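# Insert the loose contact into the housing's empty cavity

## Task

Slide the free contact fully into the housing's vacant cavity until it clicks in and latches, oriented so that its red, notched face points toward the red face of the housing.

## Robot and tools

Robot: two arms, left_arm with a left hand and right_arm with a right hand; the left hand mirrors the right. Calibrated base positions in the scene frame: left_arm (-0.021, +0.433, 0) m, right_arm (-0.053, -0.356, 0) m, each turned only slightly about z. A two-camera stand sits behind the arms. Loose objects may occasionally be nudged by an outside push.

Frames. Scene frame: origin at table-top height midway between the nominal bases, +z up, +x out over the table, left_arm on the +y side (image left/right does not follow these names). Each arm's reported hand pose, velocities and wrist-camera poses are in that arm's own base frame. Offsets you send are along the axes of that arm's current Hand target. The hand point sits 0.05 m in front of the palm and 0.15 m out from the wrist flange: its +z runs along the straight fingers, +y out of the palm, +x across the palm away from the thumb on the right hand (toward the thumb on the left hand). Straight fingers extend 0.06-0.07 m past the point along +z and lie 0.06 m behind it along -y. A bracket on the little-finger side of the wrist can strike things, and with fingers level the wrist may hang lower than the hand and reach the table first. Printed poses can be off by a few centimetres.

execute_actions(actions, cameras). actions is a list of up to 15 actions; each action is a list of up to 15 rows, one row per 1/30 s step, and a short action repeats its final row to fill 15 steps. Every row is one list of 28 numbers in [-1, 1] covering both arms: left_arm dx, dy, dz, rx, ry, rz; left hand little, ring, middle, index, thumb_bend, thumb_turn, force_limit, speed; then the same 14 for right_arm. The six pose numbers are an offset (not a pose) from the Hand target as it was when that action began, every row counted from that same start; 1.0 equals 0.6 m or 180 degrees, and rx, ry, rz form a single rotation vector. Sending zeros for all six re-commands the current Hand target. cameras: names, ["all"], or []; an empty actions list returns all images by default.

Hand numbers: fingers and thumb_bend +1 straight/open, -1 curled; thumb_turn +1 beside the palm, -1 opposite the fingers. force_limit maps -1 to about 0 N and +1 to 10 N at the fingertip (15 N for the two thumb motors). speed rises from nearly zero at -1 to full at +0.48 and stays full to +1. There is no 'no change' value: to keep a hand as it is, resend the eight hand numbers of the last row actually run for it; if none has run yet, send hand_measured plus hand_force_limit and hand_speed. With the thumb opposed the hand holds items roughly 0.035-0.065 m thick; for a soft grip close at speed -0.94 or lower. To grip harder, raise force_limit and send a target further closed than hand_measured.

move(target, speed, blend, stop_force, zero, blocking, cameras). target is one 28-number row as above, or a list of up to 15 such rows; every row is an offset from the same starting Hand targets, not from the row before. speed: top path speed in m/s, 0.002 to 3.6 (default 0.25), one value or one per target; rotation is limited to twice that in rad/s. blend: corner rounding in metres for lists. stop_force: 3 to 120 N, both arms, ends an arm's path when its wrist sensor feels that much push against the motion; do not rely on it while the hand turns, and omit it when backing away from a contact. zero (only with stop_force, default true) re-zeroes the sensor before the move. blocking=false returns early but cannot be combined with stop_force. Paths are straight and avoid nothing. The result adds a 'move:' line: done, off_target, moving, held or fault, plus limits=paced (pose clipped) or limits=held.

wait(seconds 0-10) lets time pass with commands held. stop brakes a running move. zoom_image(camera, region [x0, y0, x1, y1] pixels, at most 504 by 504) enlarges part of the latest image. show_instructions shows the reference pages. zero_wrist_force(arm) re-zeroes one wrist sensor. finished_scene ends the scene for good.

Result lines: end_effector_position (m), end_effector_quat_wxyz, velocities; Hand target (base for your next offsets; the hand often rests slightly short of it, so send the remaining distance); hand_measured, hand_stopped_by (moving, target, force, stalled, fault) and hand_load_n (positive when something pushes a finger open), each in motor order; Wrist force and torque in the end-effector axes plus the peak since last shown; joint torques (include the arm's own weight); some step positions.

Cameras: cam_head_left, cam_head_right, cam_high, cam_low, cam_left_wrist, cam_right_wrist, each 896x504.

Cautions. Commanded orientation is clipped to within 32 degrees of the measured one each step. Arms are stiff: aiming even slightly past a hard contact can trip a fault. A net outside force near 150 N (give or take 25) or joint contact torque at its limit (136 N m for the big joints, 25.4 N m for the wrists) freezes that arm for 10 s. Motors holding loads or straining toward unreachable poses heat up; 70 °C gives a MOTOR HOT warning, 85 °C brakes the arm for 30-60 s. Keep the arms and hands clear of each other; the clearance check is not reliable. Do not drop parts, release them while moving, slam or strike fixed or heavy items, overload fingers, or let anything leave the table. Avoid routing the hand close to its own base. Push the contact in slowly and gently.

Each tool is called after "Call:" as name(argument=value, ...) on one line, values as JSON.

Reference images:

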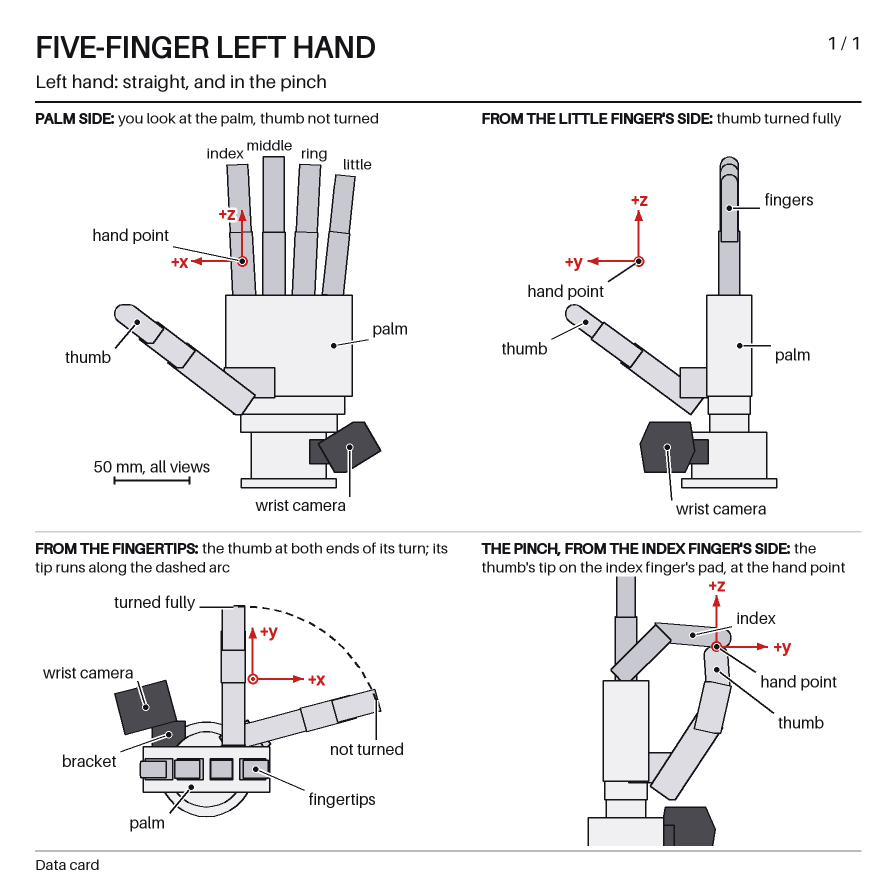

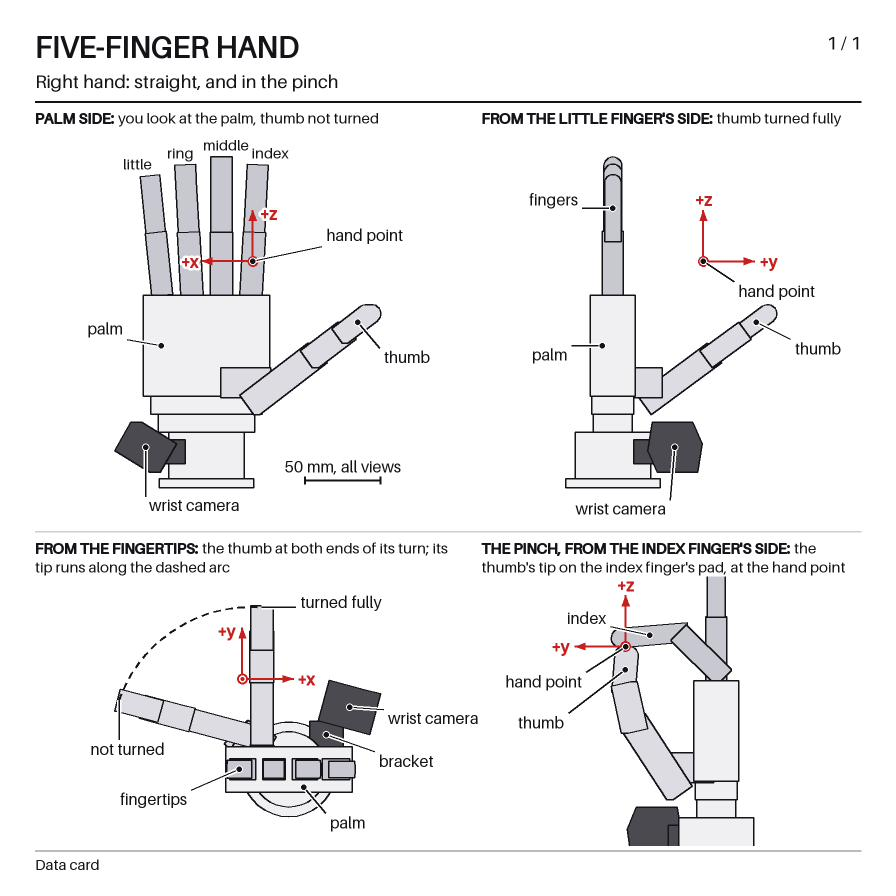

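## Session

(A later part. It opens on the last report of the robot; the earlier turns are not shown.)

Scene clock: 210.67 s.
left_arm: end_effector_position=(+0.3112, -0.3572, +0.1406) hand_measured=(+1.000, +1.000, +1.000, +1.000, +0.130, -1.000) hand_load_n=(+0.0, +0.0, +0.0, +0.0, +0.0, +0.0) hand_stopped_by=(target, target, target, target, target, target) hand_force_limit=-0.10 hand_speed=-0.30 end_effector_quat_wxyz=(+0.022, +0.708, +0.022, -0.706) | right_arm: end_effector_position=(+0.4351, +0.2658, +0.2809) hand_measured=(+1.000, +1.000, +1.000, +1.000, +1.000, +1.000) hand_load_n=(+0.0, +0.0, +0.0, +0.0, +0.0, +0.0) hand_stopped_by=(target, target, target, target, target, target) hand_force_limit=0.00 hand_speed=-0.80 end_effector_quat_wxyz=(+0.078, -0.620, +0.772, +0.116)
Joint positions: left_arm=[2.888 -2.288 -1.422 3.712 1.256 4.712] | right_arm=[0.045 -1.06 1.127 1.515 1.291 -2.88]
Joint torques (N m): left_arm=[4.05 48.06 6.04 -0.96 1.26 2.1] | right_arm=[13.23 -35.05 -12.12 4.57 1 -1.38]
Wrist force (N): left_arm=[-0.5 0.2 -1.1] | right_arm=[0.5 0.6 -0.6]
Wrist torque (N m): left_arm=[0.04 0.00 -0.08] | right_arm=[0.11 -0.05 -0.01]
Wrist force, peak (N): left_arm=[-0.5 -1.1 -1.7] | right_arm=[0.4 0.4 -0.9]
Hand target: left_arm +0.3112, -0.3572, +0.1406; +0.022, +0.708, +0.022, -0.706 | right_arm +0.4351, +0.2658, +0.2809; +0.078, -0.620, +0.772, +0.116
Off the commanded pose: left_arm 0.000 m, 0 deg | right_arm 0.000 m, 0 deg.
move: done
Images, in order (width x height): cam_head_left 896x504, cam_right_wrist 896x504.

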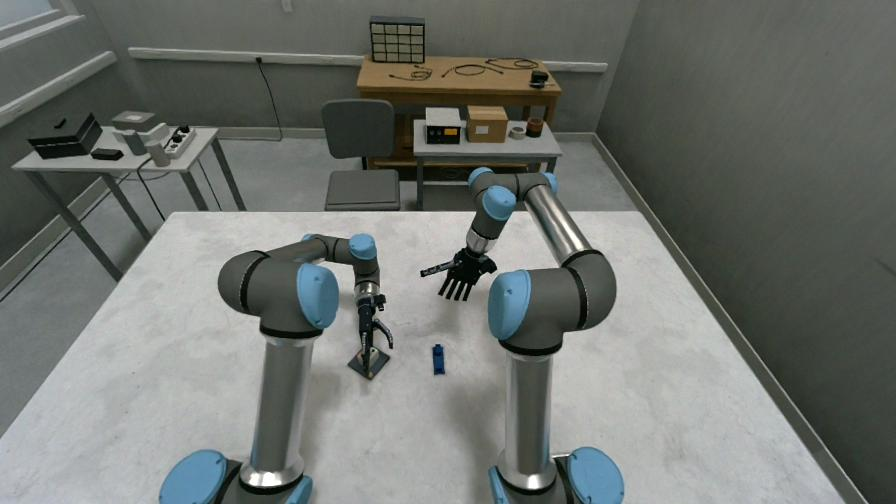

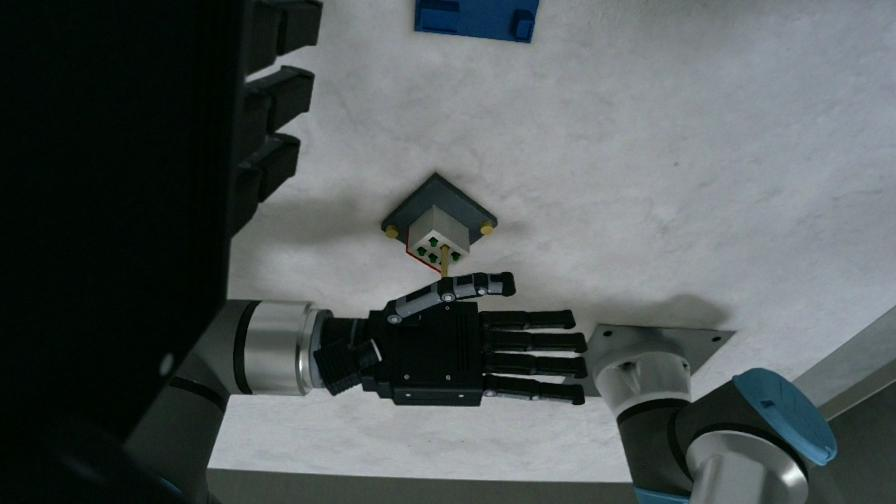

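Call:
move(target=[0.0667,0,0,0,0,0,1,1,1,1,0.13,-1,-0.1,-0.3,0,0,0,0,0,0,1,1,1,1,1,1,0,-0.8], speed=0.02, stop_force=6, cameras=["cam_right_wrist","cam_left_wrist"])

Call:
zoom_image(camera="cam_right_wrist", region=[330, 180, 570, 400])

Scene clock: 214.13 s.
left_arm: end_effector_position=(+0.3113, -0.3573, +0.1114) hand_measured=(+1.000, +1.000, +1.000, +1.000, +0.130, -1.000) hand_load_n=(+0.0, +0.0, +0.0, +0.0, +0.0, +0.0) hand_stopped_by=(target, target, target, target, target, target) hand_force_limit=-0.10 hand_speed=-0.30 end_effector_quat_wxyz=(+0.022, +0.708, +0.022, -0.706) | right_arm: end_effector_position=(+0.4351, +0.2658, +0.2809) hand_measured=(+1.000, +1.000, +1.000, +1.000, +1.000, +1.000) hand_load_n=(+0.0, +0.0, +0.0, +0.0, +0.0, +0.0) hand_stopped_by=(target, target, target, target, target, target) hand_force_limit=0.00 hand_speed=-0.80 end_effector_quat_wxyz=(+0.078, -0.620, +0.772, +0.116)
Joint positions: left_arm=[2.888 -2.327 -1.439 3.768 1.256 4.712] | right_arm=[0.045 -1.06 1.127 1.515 1.291 -2.88]
Joint torques (N m): left_arm=[2.93 55.97 24.95 -4.06 -1.65 2.32] | right_arm=[12.97 -33.56 -11.13 4.62 0.9 -1.25]
Wrist force (N): left_arm=[0.0 0.3 -1.2] | right_arm=[0.6 0.3 -0.2]
Wrist torque (N m): left_arm=[0.06 -0.06 -0.07] | right_arm=[0.06 -0.07 -0.01]
Wrist force, peak (N): left_arm=[-7.3 0.0 -1.1] | right_arm=[0.4 0.6 -0.7]
Hand target: left_arm +0.3113, -0.3573, +0.1114; +0.022, +0.708, +0.022, -0.706 (not the last commanded pose) | right_arm +0.4351, +0.2658, +0.2809; +0.078, -0.620, +0.772, +0.116
Off the commanded pose: left_arm 0.011 m, 0 deg | right_arm 0.000 m, 0 deg.
move: contact (left_arm)
Images, in order (width x height): cam_left_wrist 896x504, cam_right_wrist 896x504.

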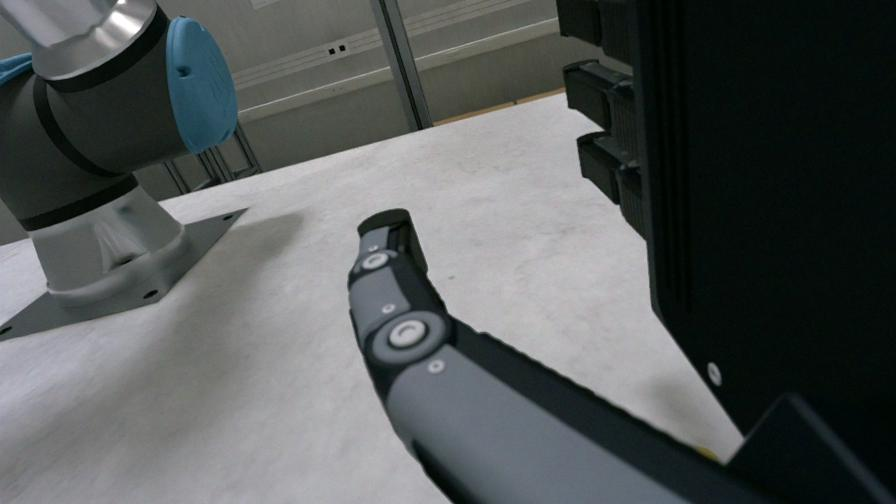

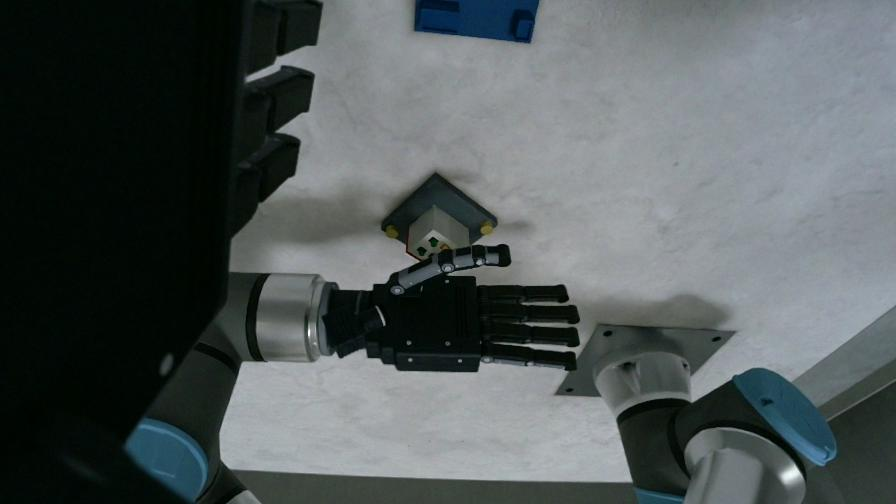

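Scaled by 2.100.

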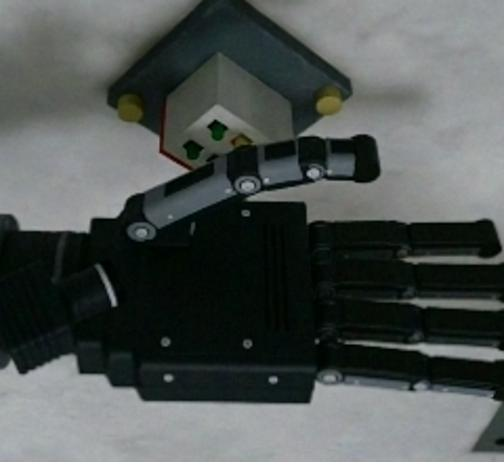

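Call:
move(target=[0.04,0,0,0,0,0,1,1,1,1,0.13,-1,-0.1,-0.3,0,0,0,0,0,0,1,1,1,1,1,1,0,-0.8], speed=0.012, stop_force=15, cameras=["cam_right_wrist"])

Call:
zoom_image(camera="cam_right_wrist", region=[370, 180, 510, 300])

Scene clock: 216.97 s.
left_arm: end_effector_position=(+0.3113, -0.3573, +0.0978) hand_measured=(+1.000, +1.000, +1.000, +1.000, +0.130, -1.000) hand_load_n=(+0.0, +0.0, +0.0, +0.0, +0.0, +0.0) hand_stopped_by=(target, target, target, target, target, target) hand_force_limit=-0.10 hand_speed=-0.30 end_effector_quat_wxyz=(+0.022, +0.708, +0.022, -0.706) | right_arm: end_effector_position=(+0.4351, +0.2658, +0.2809) hand_measured=(+1.000, +1.000, +1.000, +1.000, +1.000, +1.000) hand_load_n=(+0.0, +0.0, +0.0, +0.5, +0.0, +0.0) hand_stopped_by=(target, target, target, target, target, target) hand_force_limit=0.00 hand_speed=-0.80 end_effector_quat_wxyz=(+0.078, -0.620, +0.772, +0.116)
Joint positions: left_arm=[2.888 -2.346 -1.445 3.793 1.256 4.712] | right_arm=[0.045 -1.06 1.127 1.515 1.291 -2.88]
Joint torques (N m): left_arm=[3.87 48.38 21.55 0.44 -1.24 2.08] | right_arm=[13.54 -34.53 -11.47 4.2 0.95 -1.25]
Wrist force (N): left_arm=[-20.3 -0.5 -1.6] | right_arm=[0.4 0.4 -0.6]
Wrist torque (N m): left_arm=[0.01 1.03 -1.33] | right_arm=[0.09 -0.03 -0.02]
Wrist force, peak (N): left_arm=[-33.3 -0.4 -2.3] | right_arm=[0.7 0.6 -0.5]
Hand target: left_arm +0.3113, -0.3573, +0.0978; +0.022, +0.708, +0.022, -0.706 (not the last commanded pose) | right_arm +0.4351, +0.2658, +0.2809; +0.078, -0.620, +0.772, +0.116
Off the commanded pose: left_arm 0.010 m, 0 deg | right_arm 0.000 m, 0 deg.
move: contact (left_arm)
Images, in order (width x height): cam_right_wrist 896x504.

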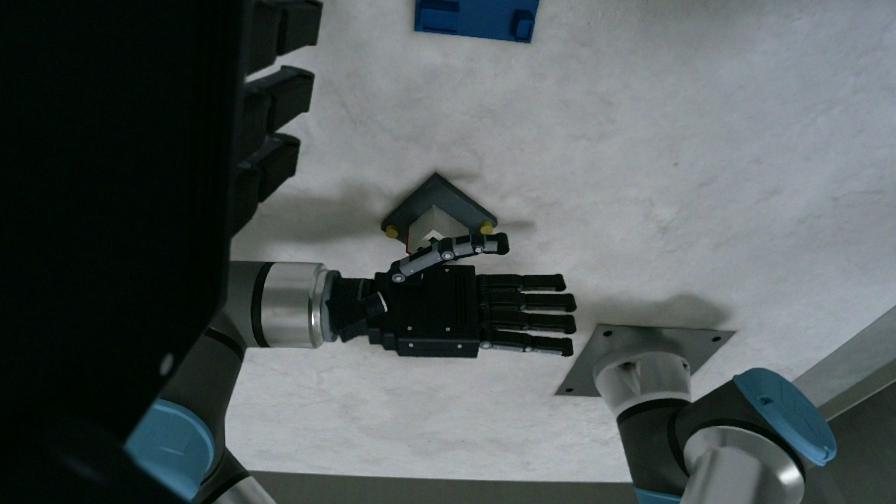

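Scaled by 3.600.

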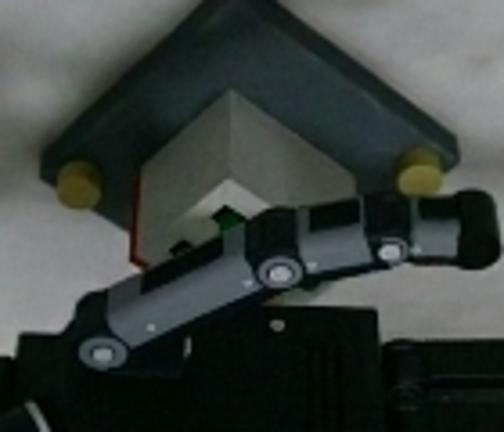

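Call:
move(target=[-0.1,0,0,0,0,0,1,1,1,1,0.13,-1,-0.1,-0.3,0,0,0,0,0,0,1,1,1,1,1,1,0,-0.8], speed=0.08, cameras=["cam_right_wrist"])

Call:
zoom_image(camera="cam_right_wrist", region=[390, 190, 490, 310])

Scene clock: 219.33 s.
left_arm: end_effector_position=(+0.3112, -0.3572, +0.1578) hand_measured=(+1.000, +1.000, +1.000, +1.000, +0.130, -1.000) hand_load_n=(+0.0, +0.0, +0.0, +0.0, +0.0, +0.5) hand_stopped_by=(target, target, target, target, target, target) hand_force_limit=-0.10 hand_speed=-0.30 end_effector_quat_wxyz=(+0.022, +0.708, +0.022, -0.706) | right_arm: end_effector_position=(+0.4351, +0.2658, +0.2809) hand_measured=(+1.000, +1.000, +1.000, +1.000, +1.000, +1.000) hand_load_n=(+0.0, +0.0, +0.0, +0.0, +0.0, +0.0) hand_stopped_by=(target, target, target, target, target, target) hand_force_limit=0.00 hand_speed=-0.80 end_effector_quat_wxyz=(+0.078, -0.620, +0.772, +0.116)
Joint positions: left_arm=[2.888 -2.266 -1.41 3.679 1.256 4.712] | right_arm=[0.045 -1.06 1.127 1.515 1.291 -2.88]
Joint torques (N m): left_arm=[-0.85 39.35 5.02 0.87 -2.04 2.08] | right_arm=[12.48 -34.12 -10.98 4.4 0.88 -1.23]
Wrist force (N): left_arm=[-0.2 0.2 -1.1] | right_arm=[0.5 0.5 -0.4]
Wrist torque (N m): left_arm=[0.04 -0.03 -0.07] | right_arm=[0.10 -0.05 -0.02]
Wrist force, peak (N): left_arm=[-21.0 -0.5 -1.7] | right_arm=[0.7 0.3 -0.7]
Hand target: left_arm +0.3112, -0.3572, +0.1578; +0.022, +0.708, +0.022, -0.706 | right_arm +0.4351, +0.2658, +0.2809; +0.078, -0.620, +0.772, +0.116
Off the commanded pose: left_arm 0.000 m, 0 deg | right_arm 0.000 m, 0 deg.
move: done
Images, in order (width x height): cam_right_wrist 896x504.

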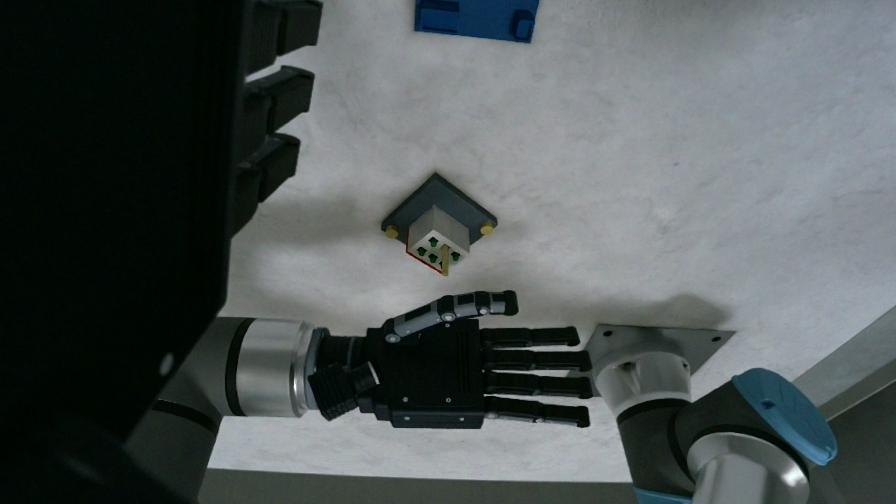

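Scaled by 4.200.

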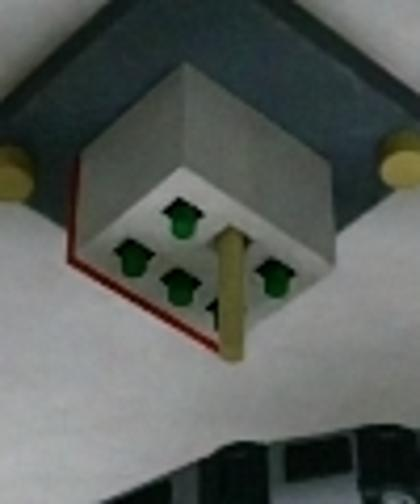

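Call:
move(target=[0.095,0,0,0,0,0,1,1,1,1,0.13,-1,-0.1,-0.3,0,0,0,0,0,0,1,1,1,1,1,1,0,-0.8], speed=0.06, stop_force=12, cameras=[])

Call:
move(target=[0.02,0,0,0,0,0,1,1,1,1,0.13,-1,-0.1,-0.3,0,0,0,0,0,0,1,1,1,1,1,1,0,-0.8], speed=0.005, stop_force=28, cameras=["cam_right_wrist"])

Scene clock: 224.23 s.
left_arm: end_effector_position=(+0.3113, -0.3573, +0.1008) hand_measured=(+1.000, +1.000, +1.000, +1.000, +0.130, -1.000) hand_load_n=(+0.0, +0.0, +0.5, +0.0, +0.0, +0.0) hand_stopped_by=(target, target, target, target, target, target) hand_force_limit=-0.10 hand_speed=-0.30 end_effector_quat_wxyz=(+0.022, +0.708, +0.022, -0.706) | right_arm: end_effector_position=(+0.4351, +0.2658, +0.2809) hand_measured=(+1.000, +1.000, +1.000, +1.000, +1.000, +1.000) hand_load_n=(+0.0, +0.0, +0.0, +0.0, +0.0, +0.0) hand_stopped_by=(target, target, target, target, target, target) hand_force_limit=0.00 hand_speed=-0.80 end_effector_quat_wxyz=(+0.078, -0.620, +0.772, +0.116)
Joint positions: left_arm=[2.888 -2.342 -1.443 3.788 1.256 4.712] | right_arm=[0.045 -1.06 1.127 1.515 1.291 -2.88]
Joint torques (N m): left_arm=[1.44 56.53 25.19 -4.12 1.66 1.11] | right_arm=[12.56 -34.31 -10.55 4.25 0.86 -1.33]
Wrist force (N): left_arm=[-0.3 0.0 -1.2] | right_arm=[0.2 0.1 -0.7]
Wrist torque (N m): left_arm=[0.02 -0.01 -0.08] | right_arm=[0.04 0.01 -0.05]
Wrist force, peak (N): left_arm=[-0.9 -0.2 -1.3] | right_arm=[0.2 0.3 -1.0]
Hand target: left_arm +0.3113, -0.3573, +0.1008; +0.022, +0.708, +0.022, -0.706 | right_arm +0.4351, +0.2658, +0.2809; +0.078, -0.620, +0.772, +0.116
Off the commanded pose: left_arm 0.000 m, 0 deg | right_arm 0.000 m, 0 deg.
move: done
No camera images: "cameras" was empty.

Scene clock: 225.87 s.
left_arm: end_effector_position=(+0.3113, -0.3573, +0.0976) hand_measured=(+1.000, +1.000, +1.000, +1.000, +0.130, -1.000) hand_load_n=(+0.0, +0.0, +0.0, +0.0, +0.0, +0.0) hand_stopped_by=(target, target, target, target, target, target) hand_force_limit=-0.10 hand_speed=-0.30 end_effector_quat_wxyz=(+0.022, +0.707, +0.022, -0.706) | right_arm: end_effector_position=(+0.4351, +0.2658, +0.2809) hand_measured=(+1.000, +1.000, +1.000, +1.000, +1.000, +1.000) hand_load_n=(+0.0, +0.0, +0.0, +0.0, +0.0, +0.0) hand_stopped_by=(target, target, target, target, target, target) hand_force_limit=0.00 hand_speed=-0.80 end_effector_quat_wxyz=(+0.078, -0.620, +0.772, +0.116)
Joint positions: left_arm=[2.888 -2.347 -1.445 3.794 1.256 4.712] | right_arm=[0.045 -1.06 1.127 1.515 1.291 -2.88]
Joint torques (N m): left_arm=[6.4 42.12 17.02 2.3 1.5 1.07] | right_arm=[13.2 -34.57 -11.67 4.24 0.71 -1.12]
Wrist force (N): left_arm=[-32.8 0.4 -1.3] | right_arm=[0.6 0.1 -0.4]
Wrist torque (N m): left_arm=[0.06 1.67 -2.10] | right_arm=[0.04 -0.05 -0.03]
Wrist force, peak (N): left_arm=[-36.8 0.2 -1.4] | right_arm=[0.6 0.5 -0.7]
Hand target: left_arm +0.3113, -0.3573, +0.0976; +0.022, +0.707, +0.022, -0.706 (not the last commanded pose) | right_arm +0.4351, +0.2658, +0.2809; +0.078, -0.620, +0.772, +0.116
Off the commanded pose: left_arm 0.009 m, 0 deg | right_arm 0.000 m, 0 deg.
move: contact (left_arm)
Images, in order (width x height): cam_right_wrist 896x504.

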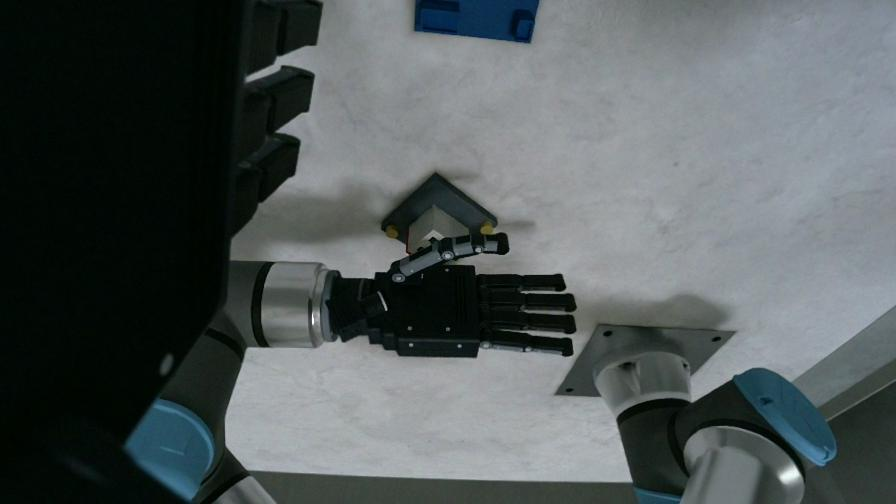

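Call:
move(target=[-0.1,0,0,0,0,0,1,1,1,1,0.13,-1,-0.1,-0.3,0,0,0,0,0,0,1,1,1,1,1,1,0,-0.8], speed=0.1, cameras=["cam_right_wrist"])

Call:
zoom_image(camera="cam_right_wrist", region=[410, 210, 480, 290])

Scene clock: 227.90 s.
left_arm: end_effector_position=(+0.3112, -0.3572, +0.1576) hand_measured=(+1.000, +1.000, +1.000, +1.000, +0.130, -1.000) hand_load_n=(+0.0, +0.0, +0.0, +0.0, -0.5, +0.0) hand_stopped_by=(target, target, target, target, target, target) hand_force_limit=-0.10 hand_speed=-0.30 end_effector_quat_wxyz=(+0.022, +0.708, +0.022, -0.706) | right_arm: end_effector_position=(+0.4351, +0.2658, +0.2809) hand_measured=(+1.000, +1.000, +1.000, +1.000, +1.000, +1.000) hand_load_n=(+0.0, +0.0, +0.0, +0.0, +0.0, +0.0) hand_stopped_by=(target, target, target, target, target, target) hand_force_limit=0.00 hand_speed=-0.80 end_effector_quat_wxyz=(+0.078, -0.620, +0.772, +0.116)
Joint positions: left_arm=[2.888 -2.267 -1.41 3.679 1.256 4.712] | right_arm=[0.045 -1.06 1.127 1.515 1.291 -2.88]
Joint torques (N m): left_arm=[1.18 44.28 5.37 -0.03 -1.13 1.32] | right_arm=[12.77 -34.31 -11.88 4.24 1.04 -1.25]
Wrist force (N): left_arm=[-0.4 0.2 -1.1] | right_arm=[0.4 0.5 -0.5]
Wrist torque (N m): left_arm=[0.04 -0.01 -0.08] | right_arm=[0.10 -0.03 -0.02]
Wrist force, peak (N): left_arm=[-33.5 -0.1 -1.4] | right_arm=[0.6 0.7 -0.7]
Hand target: left_arm +0.3112, -0.3572, +0.1576; +0.022, +0.707, +0.022, -0.706 | right_arm +0.4351, +0.2658, +0.2809; +0.078, -0.620, +0.772, +0.116
Off the commanded pose: left_arm 0.000 m, 0 deg | right_arm 0.000 m, 0 deg.
move: done
Images, in order (width x height): cam_right_wrist 896x504.

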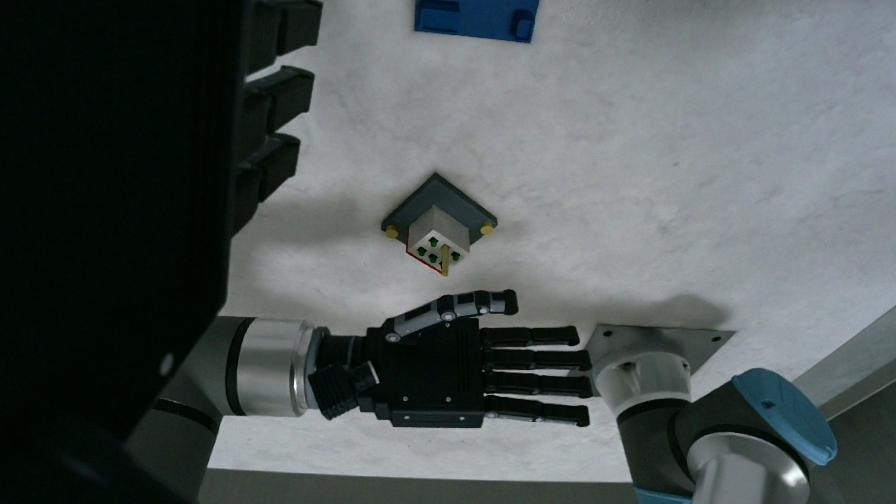

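Scaled by 6.300.

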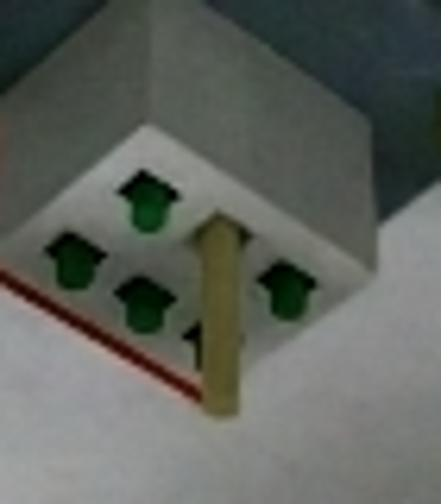

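Call:
move(target=[[0,-0.2053,-0.0897,0,0,0,1,1,1,0.3,0.13,-1,-0.1,-0.3,0,0,0,0,0,0,1,1,1,1,1,1,0,-0.8],[0.1433,-0.2053,-0.0897,0,0,0,1,1,1,0.3,0.13,-1,-0.1,-0.3,0,0,0,0,0,0,1,1,1,1,1,1,0,-0.8]], speed=0.15, blend=0.02, cameras=[])

Call:
move(target=[0,0.1001,0,0,0,0,1,1,1,0.3,0.13,-1,-0.1,-0.3,0,0,0,0,0,0,1,1,1,1,1,1,0,-0.8], speed=0.05, stop_force=4, cameras=["cam_right_wrist","cam_left_wrist"])

Call:
zoom_image(camera="cam_right_wrist", region=[390, 200, 490, 300])

Scene clock: 233.07 s.
left_arm: end_effector_position=(+0.3575, -0.2310, +0.0717) hand_measured=(+1.000, +1.000, +1.000, +0.300, +0.130, -1.000) hand_load_n=(+0.5, +0.0, +0.0, +0.0, +0.0, +0.5) hand_stopped_by=(target, target, target, target, target, target) hand_force_limit=-0.10 hand_speed=-0.30 end_effector_quat_wxyz=(+0.022, +0.707, +0.022, -0.706) | right_arm: end_effector_position=(+0.4351, +0.2658, +0.2809) hand_measured=(+1.000, +1.000, +1.000, +1.000, +1.000, +1.000) hand_load_n=(+0.0, +0.0, +0.0, +0.0, +0.0, +0.0) hand_stopped_by=(target, target, target, target, target, target) hand_force_limit=0.00 hand_speed=-0.80 end_effector_quat_wxyz=(+0.078, -0.620, +0.772, +0.116)
Joint positions: left_arm=[3.105 -2.383 -1.458 3.842 1.473 4.713] | right_arm=[0.045 -1.06 1.127 1.515 1.291 -2.88]
Joint torques (N m): left_arm=[-12.33 47.06 24.08 -2.09 -2.54 2.28] | right_arm=[12.38 -34.84 -11.13 4.14 0.8 -1.06]
Wrist force (N): left_arm=[-0.5 0.3 -1.5] | right_arm=[0.3 0.0 -0.8]
Wrist torque (N m): left_arm=[0.10 -0.03 -0.13] | right_arm=[0.04 -0.02 -0.04]
Wrist force, peak (N): left_arm=[-1.1 -0.3 -1.6] | right_arm=[0.6 0.4 -0.8]
Hand target: left_arm +0.3575, -0.2310, +0.0716; +0.022, +0.707, +0.022, -0.706 | right_arm +0.4351, +0.2658, +0.2809; +0.078, -0.620, +0.772, +0.116
Off the commanded pose: left_arm 0.000 m, 0 deg | right_arm 0.000 m, 0 deg.
move: done
No camera images: "cameras" was empty.

Scene clock: 235.27 s.
left_arm: end_effector_position=(+0.3612, -0.2910, +0.0717) hand_measured=(+1.000, +1.000, +1.000, +0.300, +0.130, -1.000) hand_load_n=(+0.0, +0.0, +0.0, +0.0, +0.0, +0.0) hand_stopped_by=(target, target, target, target, target, target) hand_force_limit=-0.10 hand_speed=-0.30 end_effector_quat_wxyz=(+0.022, +0.707, +0.022, -0.706) | right_arm: end_effector_position=(+0.4351, +0.2658, +0.2809) hand_measured=(+1.000, +1.000, +1.000, +1.000, +1.000, +1.000) hand_load_n=(+0.0, +0.0, +0.0, +0.0, +0.0, +0.0) hand_stopped_by=(target, target, target, target, target, target) hand_force_limit=0.00 hand_speed=-0.80 end_effector_quat_wxyz=(+0.078, -0.620, +0.772, +0.116)
Joint positions: left_arm=[3.009 -2.423 -1.377 3.801 1.377 4.712] | right_arm=[0.045 -1.06 1.127 1.515 1.291 -2.88]
Joint torques (N m): left_arm=[12.03 59.15 4.08 0.8 2.39 -2.14] | right_arm=[13.19 -34.56 -10.69 4.18 0.83 -1.2]
Wrist force (N): left_arm=[-0.3 0.1 -1.4] | right_arm=[0.5 0.2 -0.5]
Wrist torque (N m): left_arm=[0.06 -0.04 -0.08] | right_arm=[0.06 -0.05 -0.02]
Wrist force, peak (N): left_arm=[-0.1 0.5 -1.5] | right_arm=[0.6 0.4 -0.8]
Hand target: left_arm +0.3612, -0.2910, +0.0717; +0.022, +0.707, +0.022, -0.706 | right_arm +0.4351, +0.2658, +0.2809; +0.078, -0.620, +0.772, +0.116
Off the commanded pose: left_arm 0.000 m, 0 deg | right_arm 0.000 m, 0 deg.
move: done
Images, in order (width x height): cam_left_wrist 896x504, cam_right_wrist 896x504.

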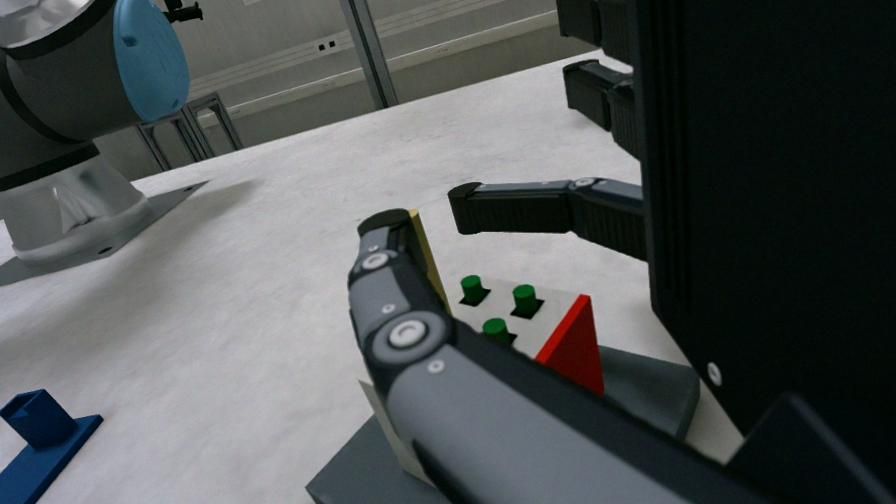

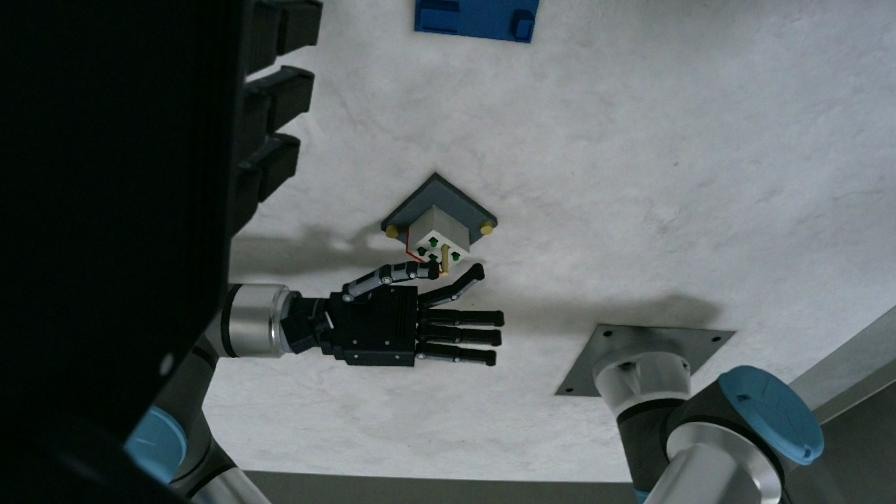

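Scaled by 5.040.

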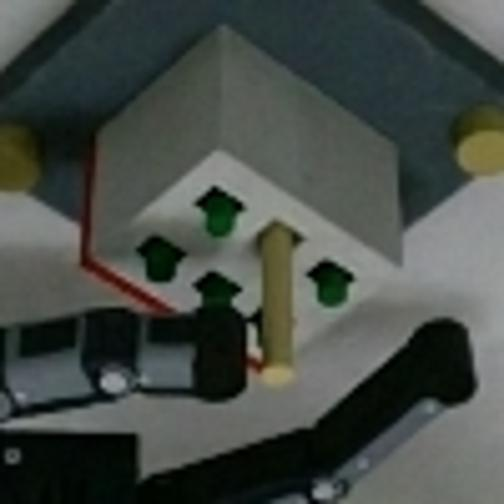

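Call:
move(target=[[0,0,0.004,0,0,0,1,1,1,0.29,0.13,-1,-0.5,-0.94,0,0,0,0,0,0,1,1,1,1,1,1,0,-0.8],[0,0,0.004,0,0,0,1,1,1,-0.35,0.13,-1,-0.5,-0.7,0,0,0,0,0,0,1,1,1,1,1,1,0,-0.8]], speed=0.03, cameras=["cam_right_wrist"])

Call:
zoom_image(camera="cam_right_wrist", region=[390, 200, 490, 300])

Scene clock: 237.30 s.
left_arm: end_effector_position=(+0.3588, -0.2911, +0.0717) hand_measured=(+1.000, +1.000, +1.000, -0.150, +0.130, -1.000) hand_load_n=(+0.0, +0.0, +0.0, +2.5, +1.0, +0.5) hand_stopped_by=(target, target, target, force, target, target) hand_force_limit=-0.50 hand_speed=-0.70 end_effector_quat_wxyz=(+0.022, +0.707, +0.022, -0.706) | right_arm: end_effector_position=(+0.4351, +0.2658, +0.2809) hand_measured=(+1.000, +1.000, +1.000, +1.000, +1.000, +1.000) hand_load_n=(+0.0, +0.0, +0.0, +0.0, +0.0, +0.0) hand_stopped_by=(target, target, target, target, target, target) hand_force_limit=0.00 hand_speed=-0.80 end_effector_quat_wxyz=(+0.078, -0.620, +0.772, +0.116)
Joint positions: left_arm=[3.008 -2.418 -1.385 3.806 1.376 4.712] | right_arm=[0.045 -1.06 1.127 1.515 1.291 -2.88]
Joint torques (N m): left_arm=[-11.7 44.99 24.73 -3.17 -1.63 -2.09] | right_arm=[13.4 -34.42 -12.31 4.24 0.86 -1.34]
Wrist force (N): left_arm=[-0.1 0.2 -0.6] | right_arm=[0.5 0.4 -0.5]
Wrist torque (N m): left_arm=[0.08 -0.08 -0.08] | right_arm=[0.08 -0.04 -0.02]
Wrist force, peak (N): left_arm=[-0.2 0.4 -1.6] | right_arm=[0.6 0.4 -0.8]
Hand target: left_arm +0.3588, -0.2911, +0.0717; +0.022, +0.707, +0.022, -0.706 | right_arm +0.4351, +0.2658, +0.2809; +0.078, -0.620, +0.772, +0.116
Off the commanded pose: left_arm 0.000 m, 0 deg | right_arm 0.000 m, 0 deg.
move: done
Images, in order (width x height): cam_right_wrist 896x504.

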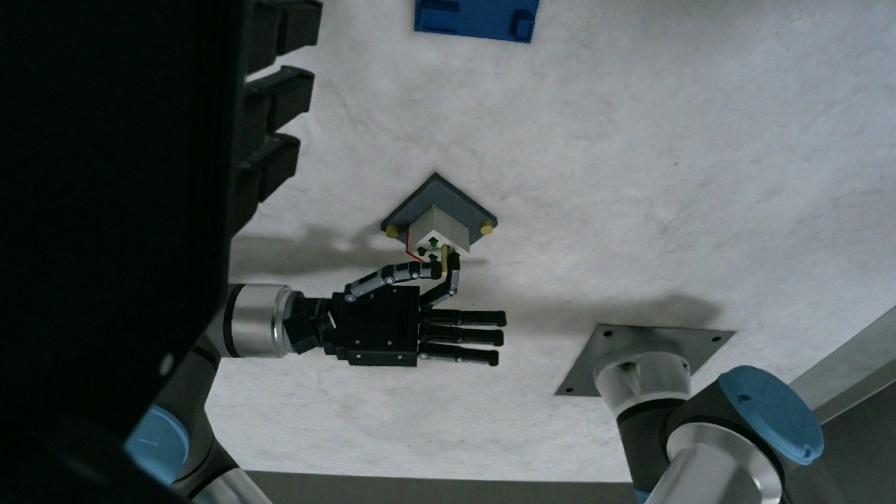

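Scaled by 5.040.

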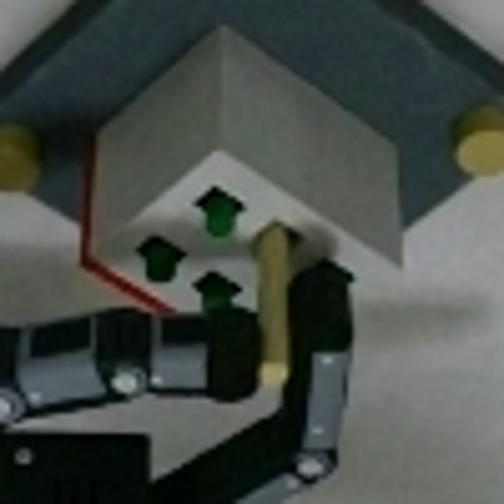

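Call:
move(target=[-0.01,0,0,0,0,0,1,1,1,-0.35,0.13,-1,-0.5,-0.7,0,0,0,0,0,0,1,1,1,1,1,1,0,-0.8], speed=0.008, stop_force=3, cameras=["cam_right_wrist"])

Call:
zoom_image(camera="cam_right_wrist", region=[390, 200, 490, 300])

Scene clock: 239.50 s.
left_arm: end_effector_position=(+0.3588, -0.2911, +0.0777) hand_measured=(+1.000, +1.000, +1.000, -0.150, +0.130, -1.000) hand_load_n=(+0.0, +0.0, +0.0, +1.5, +0.5, +0.5) hand_stopped_by=(target, target, target, force, target, target) hand_force_limit=-0.50 hand_speed=-0.70 end_effector_quat_wxyz=(+0.022, +0.707, +0.022, -0.706) | right_arm: end_effector_position=(+0.4351, +0.2658, +0.2809) hand_measured=(+1.000, +1.000, +1.000, +1.000, +1.000, +1.000) hand_load_n=(+0.0, +0.0, +0.0, +0.0, +0.0, +0.0) hand_stopped_by=(target, target, target, target, target, target) hand_force_limit=0.00 hand_speed=-0.80 end_effector_quat_wxyz=(+0.078, -0.620, +0.772, +0.116)
Joint positions: left_arm=[3.008 -2.41 -1.384 3.795 1.376 4.712] | right_arm=[0.045 -1.06 1.127 1.515 1.291 -2.88]
Joint torques (N m): left_arm=[-7.99 43.65 18.25 0.08 0.71 -1.9] | right_arm=[12.22 -34.41 -10.21 4.18 0.93 -1.3]
Wrist force (N): left_arm=[0.4 0.4 -0.8] | right_arm=[0.4 0.3 -0.5]
Wrist torque (N m): left_arm=[0.08 -0.06 -0.07] | right_arm=[0.07 -0.03 -0.03]
Wrist force, peak (N): left_arm=[1.4 0.4 -0.3] | right_arm=[0.6 0.5 -0.7]
Hand target: left_arm +0.3588, -0.2911, +0.0777; +0.022, +0.707, +0.022, -0.706 | right_arm +0.4351, +0.2658, +0.2809; +0.078, -0.620, +0.772, +0.116
Off the commanded pose: left_arm 0.000 m, 0 deg | right_arm 0.000 m, 0 deg.
move: done
Images, in order (width x height): cam_right_wrist 896x504.

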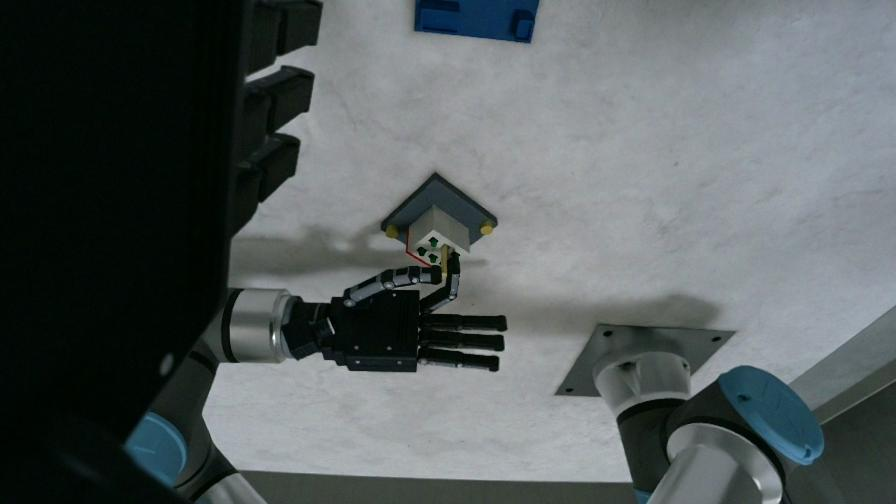

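Scaled by 5.040.

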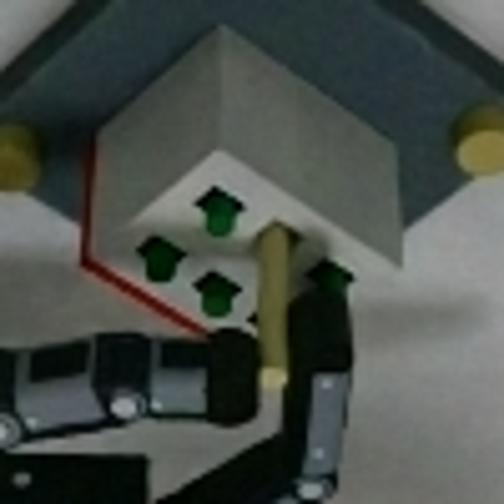

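Call:
move(target=[[0,0,0,0,0,0,1,1,1,0.3,0.13,-1,-0.5,-0.5,0,0,0,0,0,0,1,1,1,1,1,1,0,-0.8],[0,-0.1,0,0,0,0,1,1,1,0.3,0.13,-1,-0.5,-0.5,0,0,0,0,0,0,1,1,1,1,1,1,0,-0.8]], speed=0.08, cameras=["cam_right_wrist"])

Call:
zoom_image(camera="cam_right_wrist", region=[400, 200, 490, 290])

Scene clock: 241.77 s.
left_arm: end_effector_position=(+0.3551, -0.2312, +0.0776) hand_measured=(+1.000, +1.000, +1.000, +0.300, +0.130, -1.000) hand_load_n=(-0.5, +0.5, +0.0, +0.0, +0.0, +0.0) hand_stopped_by=(target, target, target, target, target, target) hand_force_limit=-0.50 hand_speed=-0.50 end_effector_quat_wxyz=(+0.022, +0.708, +0.022, -0.706) | right_arm: end_effector_position=(+0.4351, +0.2658, +0.2809) hand_measured=(+1.000, +1.000, +1.000, +1.000, +1.000, +1.000) hand_load_n=(+0.0, +0.0, +0.0, +0.0, +0.0, +0.0) hand_stopped_by=(target, target, target, target, target, target) hand_force_limit=0.00 hand_speed=-0.80 end_effector_quat_wxyz=(+0.078, -0.620, +0.772, +0.116)
Joint positions: left_arm=[3.104 -2.369 -1.465 3.836 1.472 4.713] | right_arm=[0.045 -1.06 1.127 1.515 1.291 -2.88]
Joint torques (N m): left_arm=[-11.46 40.56 21.29 -4.26 -2.54 2.2] | right_arm=[11.99 -34.89 -11.31 4.15 0.68 -1.08]
Wrist force (N): left_arm=[-0.4 0.3 -1.3] | right_arm=[0.6 0.3 -0.3]
Wrist torque (N m): left_arm=[0.09 -0.02 -0.13] | right_arm=[0.05 -0.06 -0.02]
Wrist force, peak (N): left_arm=[-0.2 0.8 -1.5] | right_arm=[0.6 0.5 -0.7]
Hand target: left_arm +0.3551, -0.2312, +0.0776; +0.022, +0.707, +0.022, -0.706 | right_arm +0.4351, +0.2658, +0.2809; +0.078, -0.620, +0.772, +0.116
Off the commanded pose: left_arm 0.000 m, 0 deg | right_arm 0.000 m, 0 deg.
move: done
Images, in order (width x height): cam_right_wrist 896x504.

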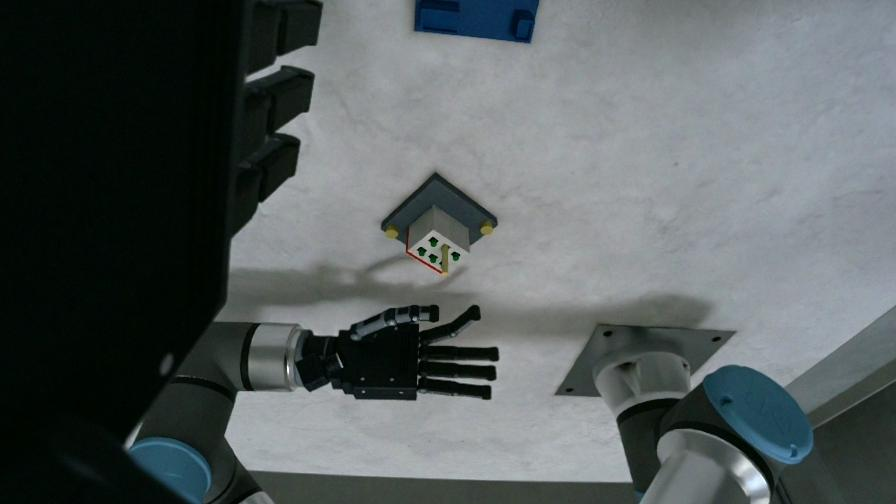

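Scaled by 5.600.

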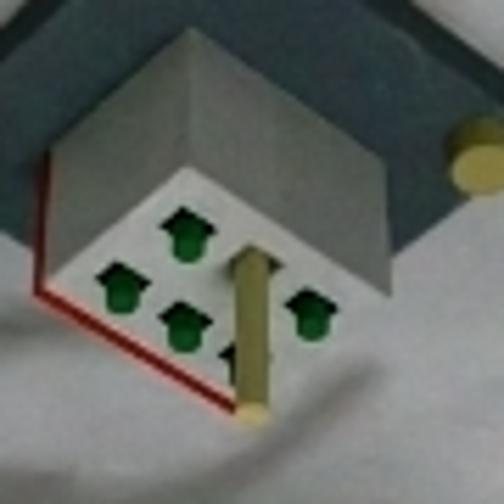

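Call:
finished_scene()

The scene is finished: the task was done.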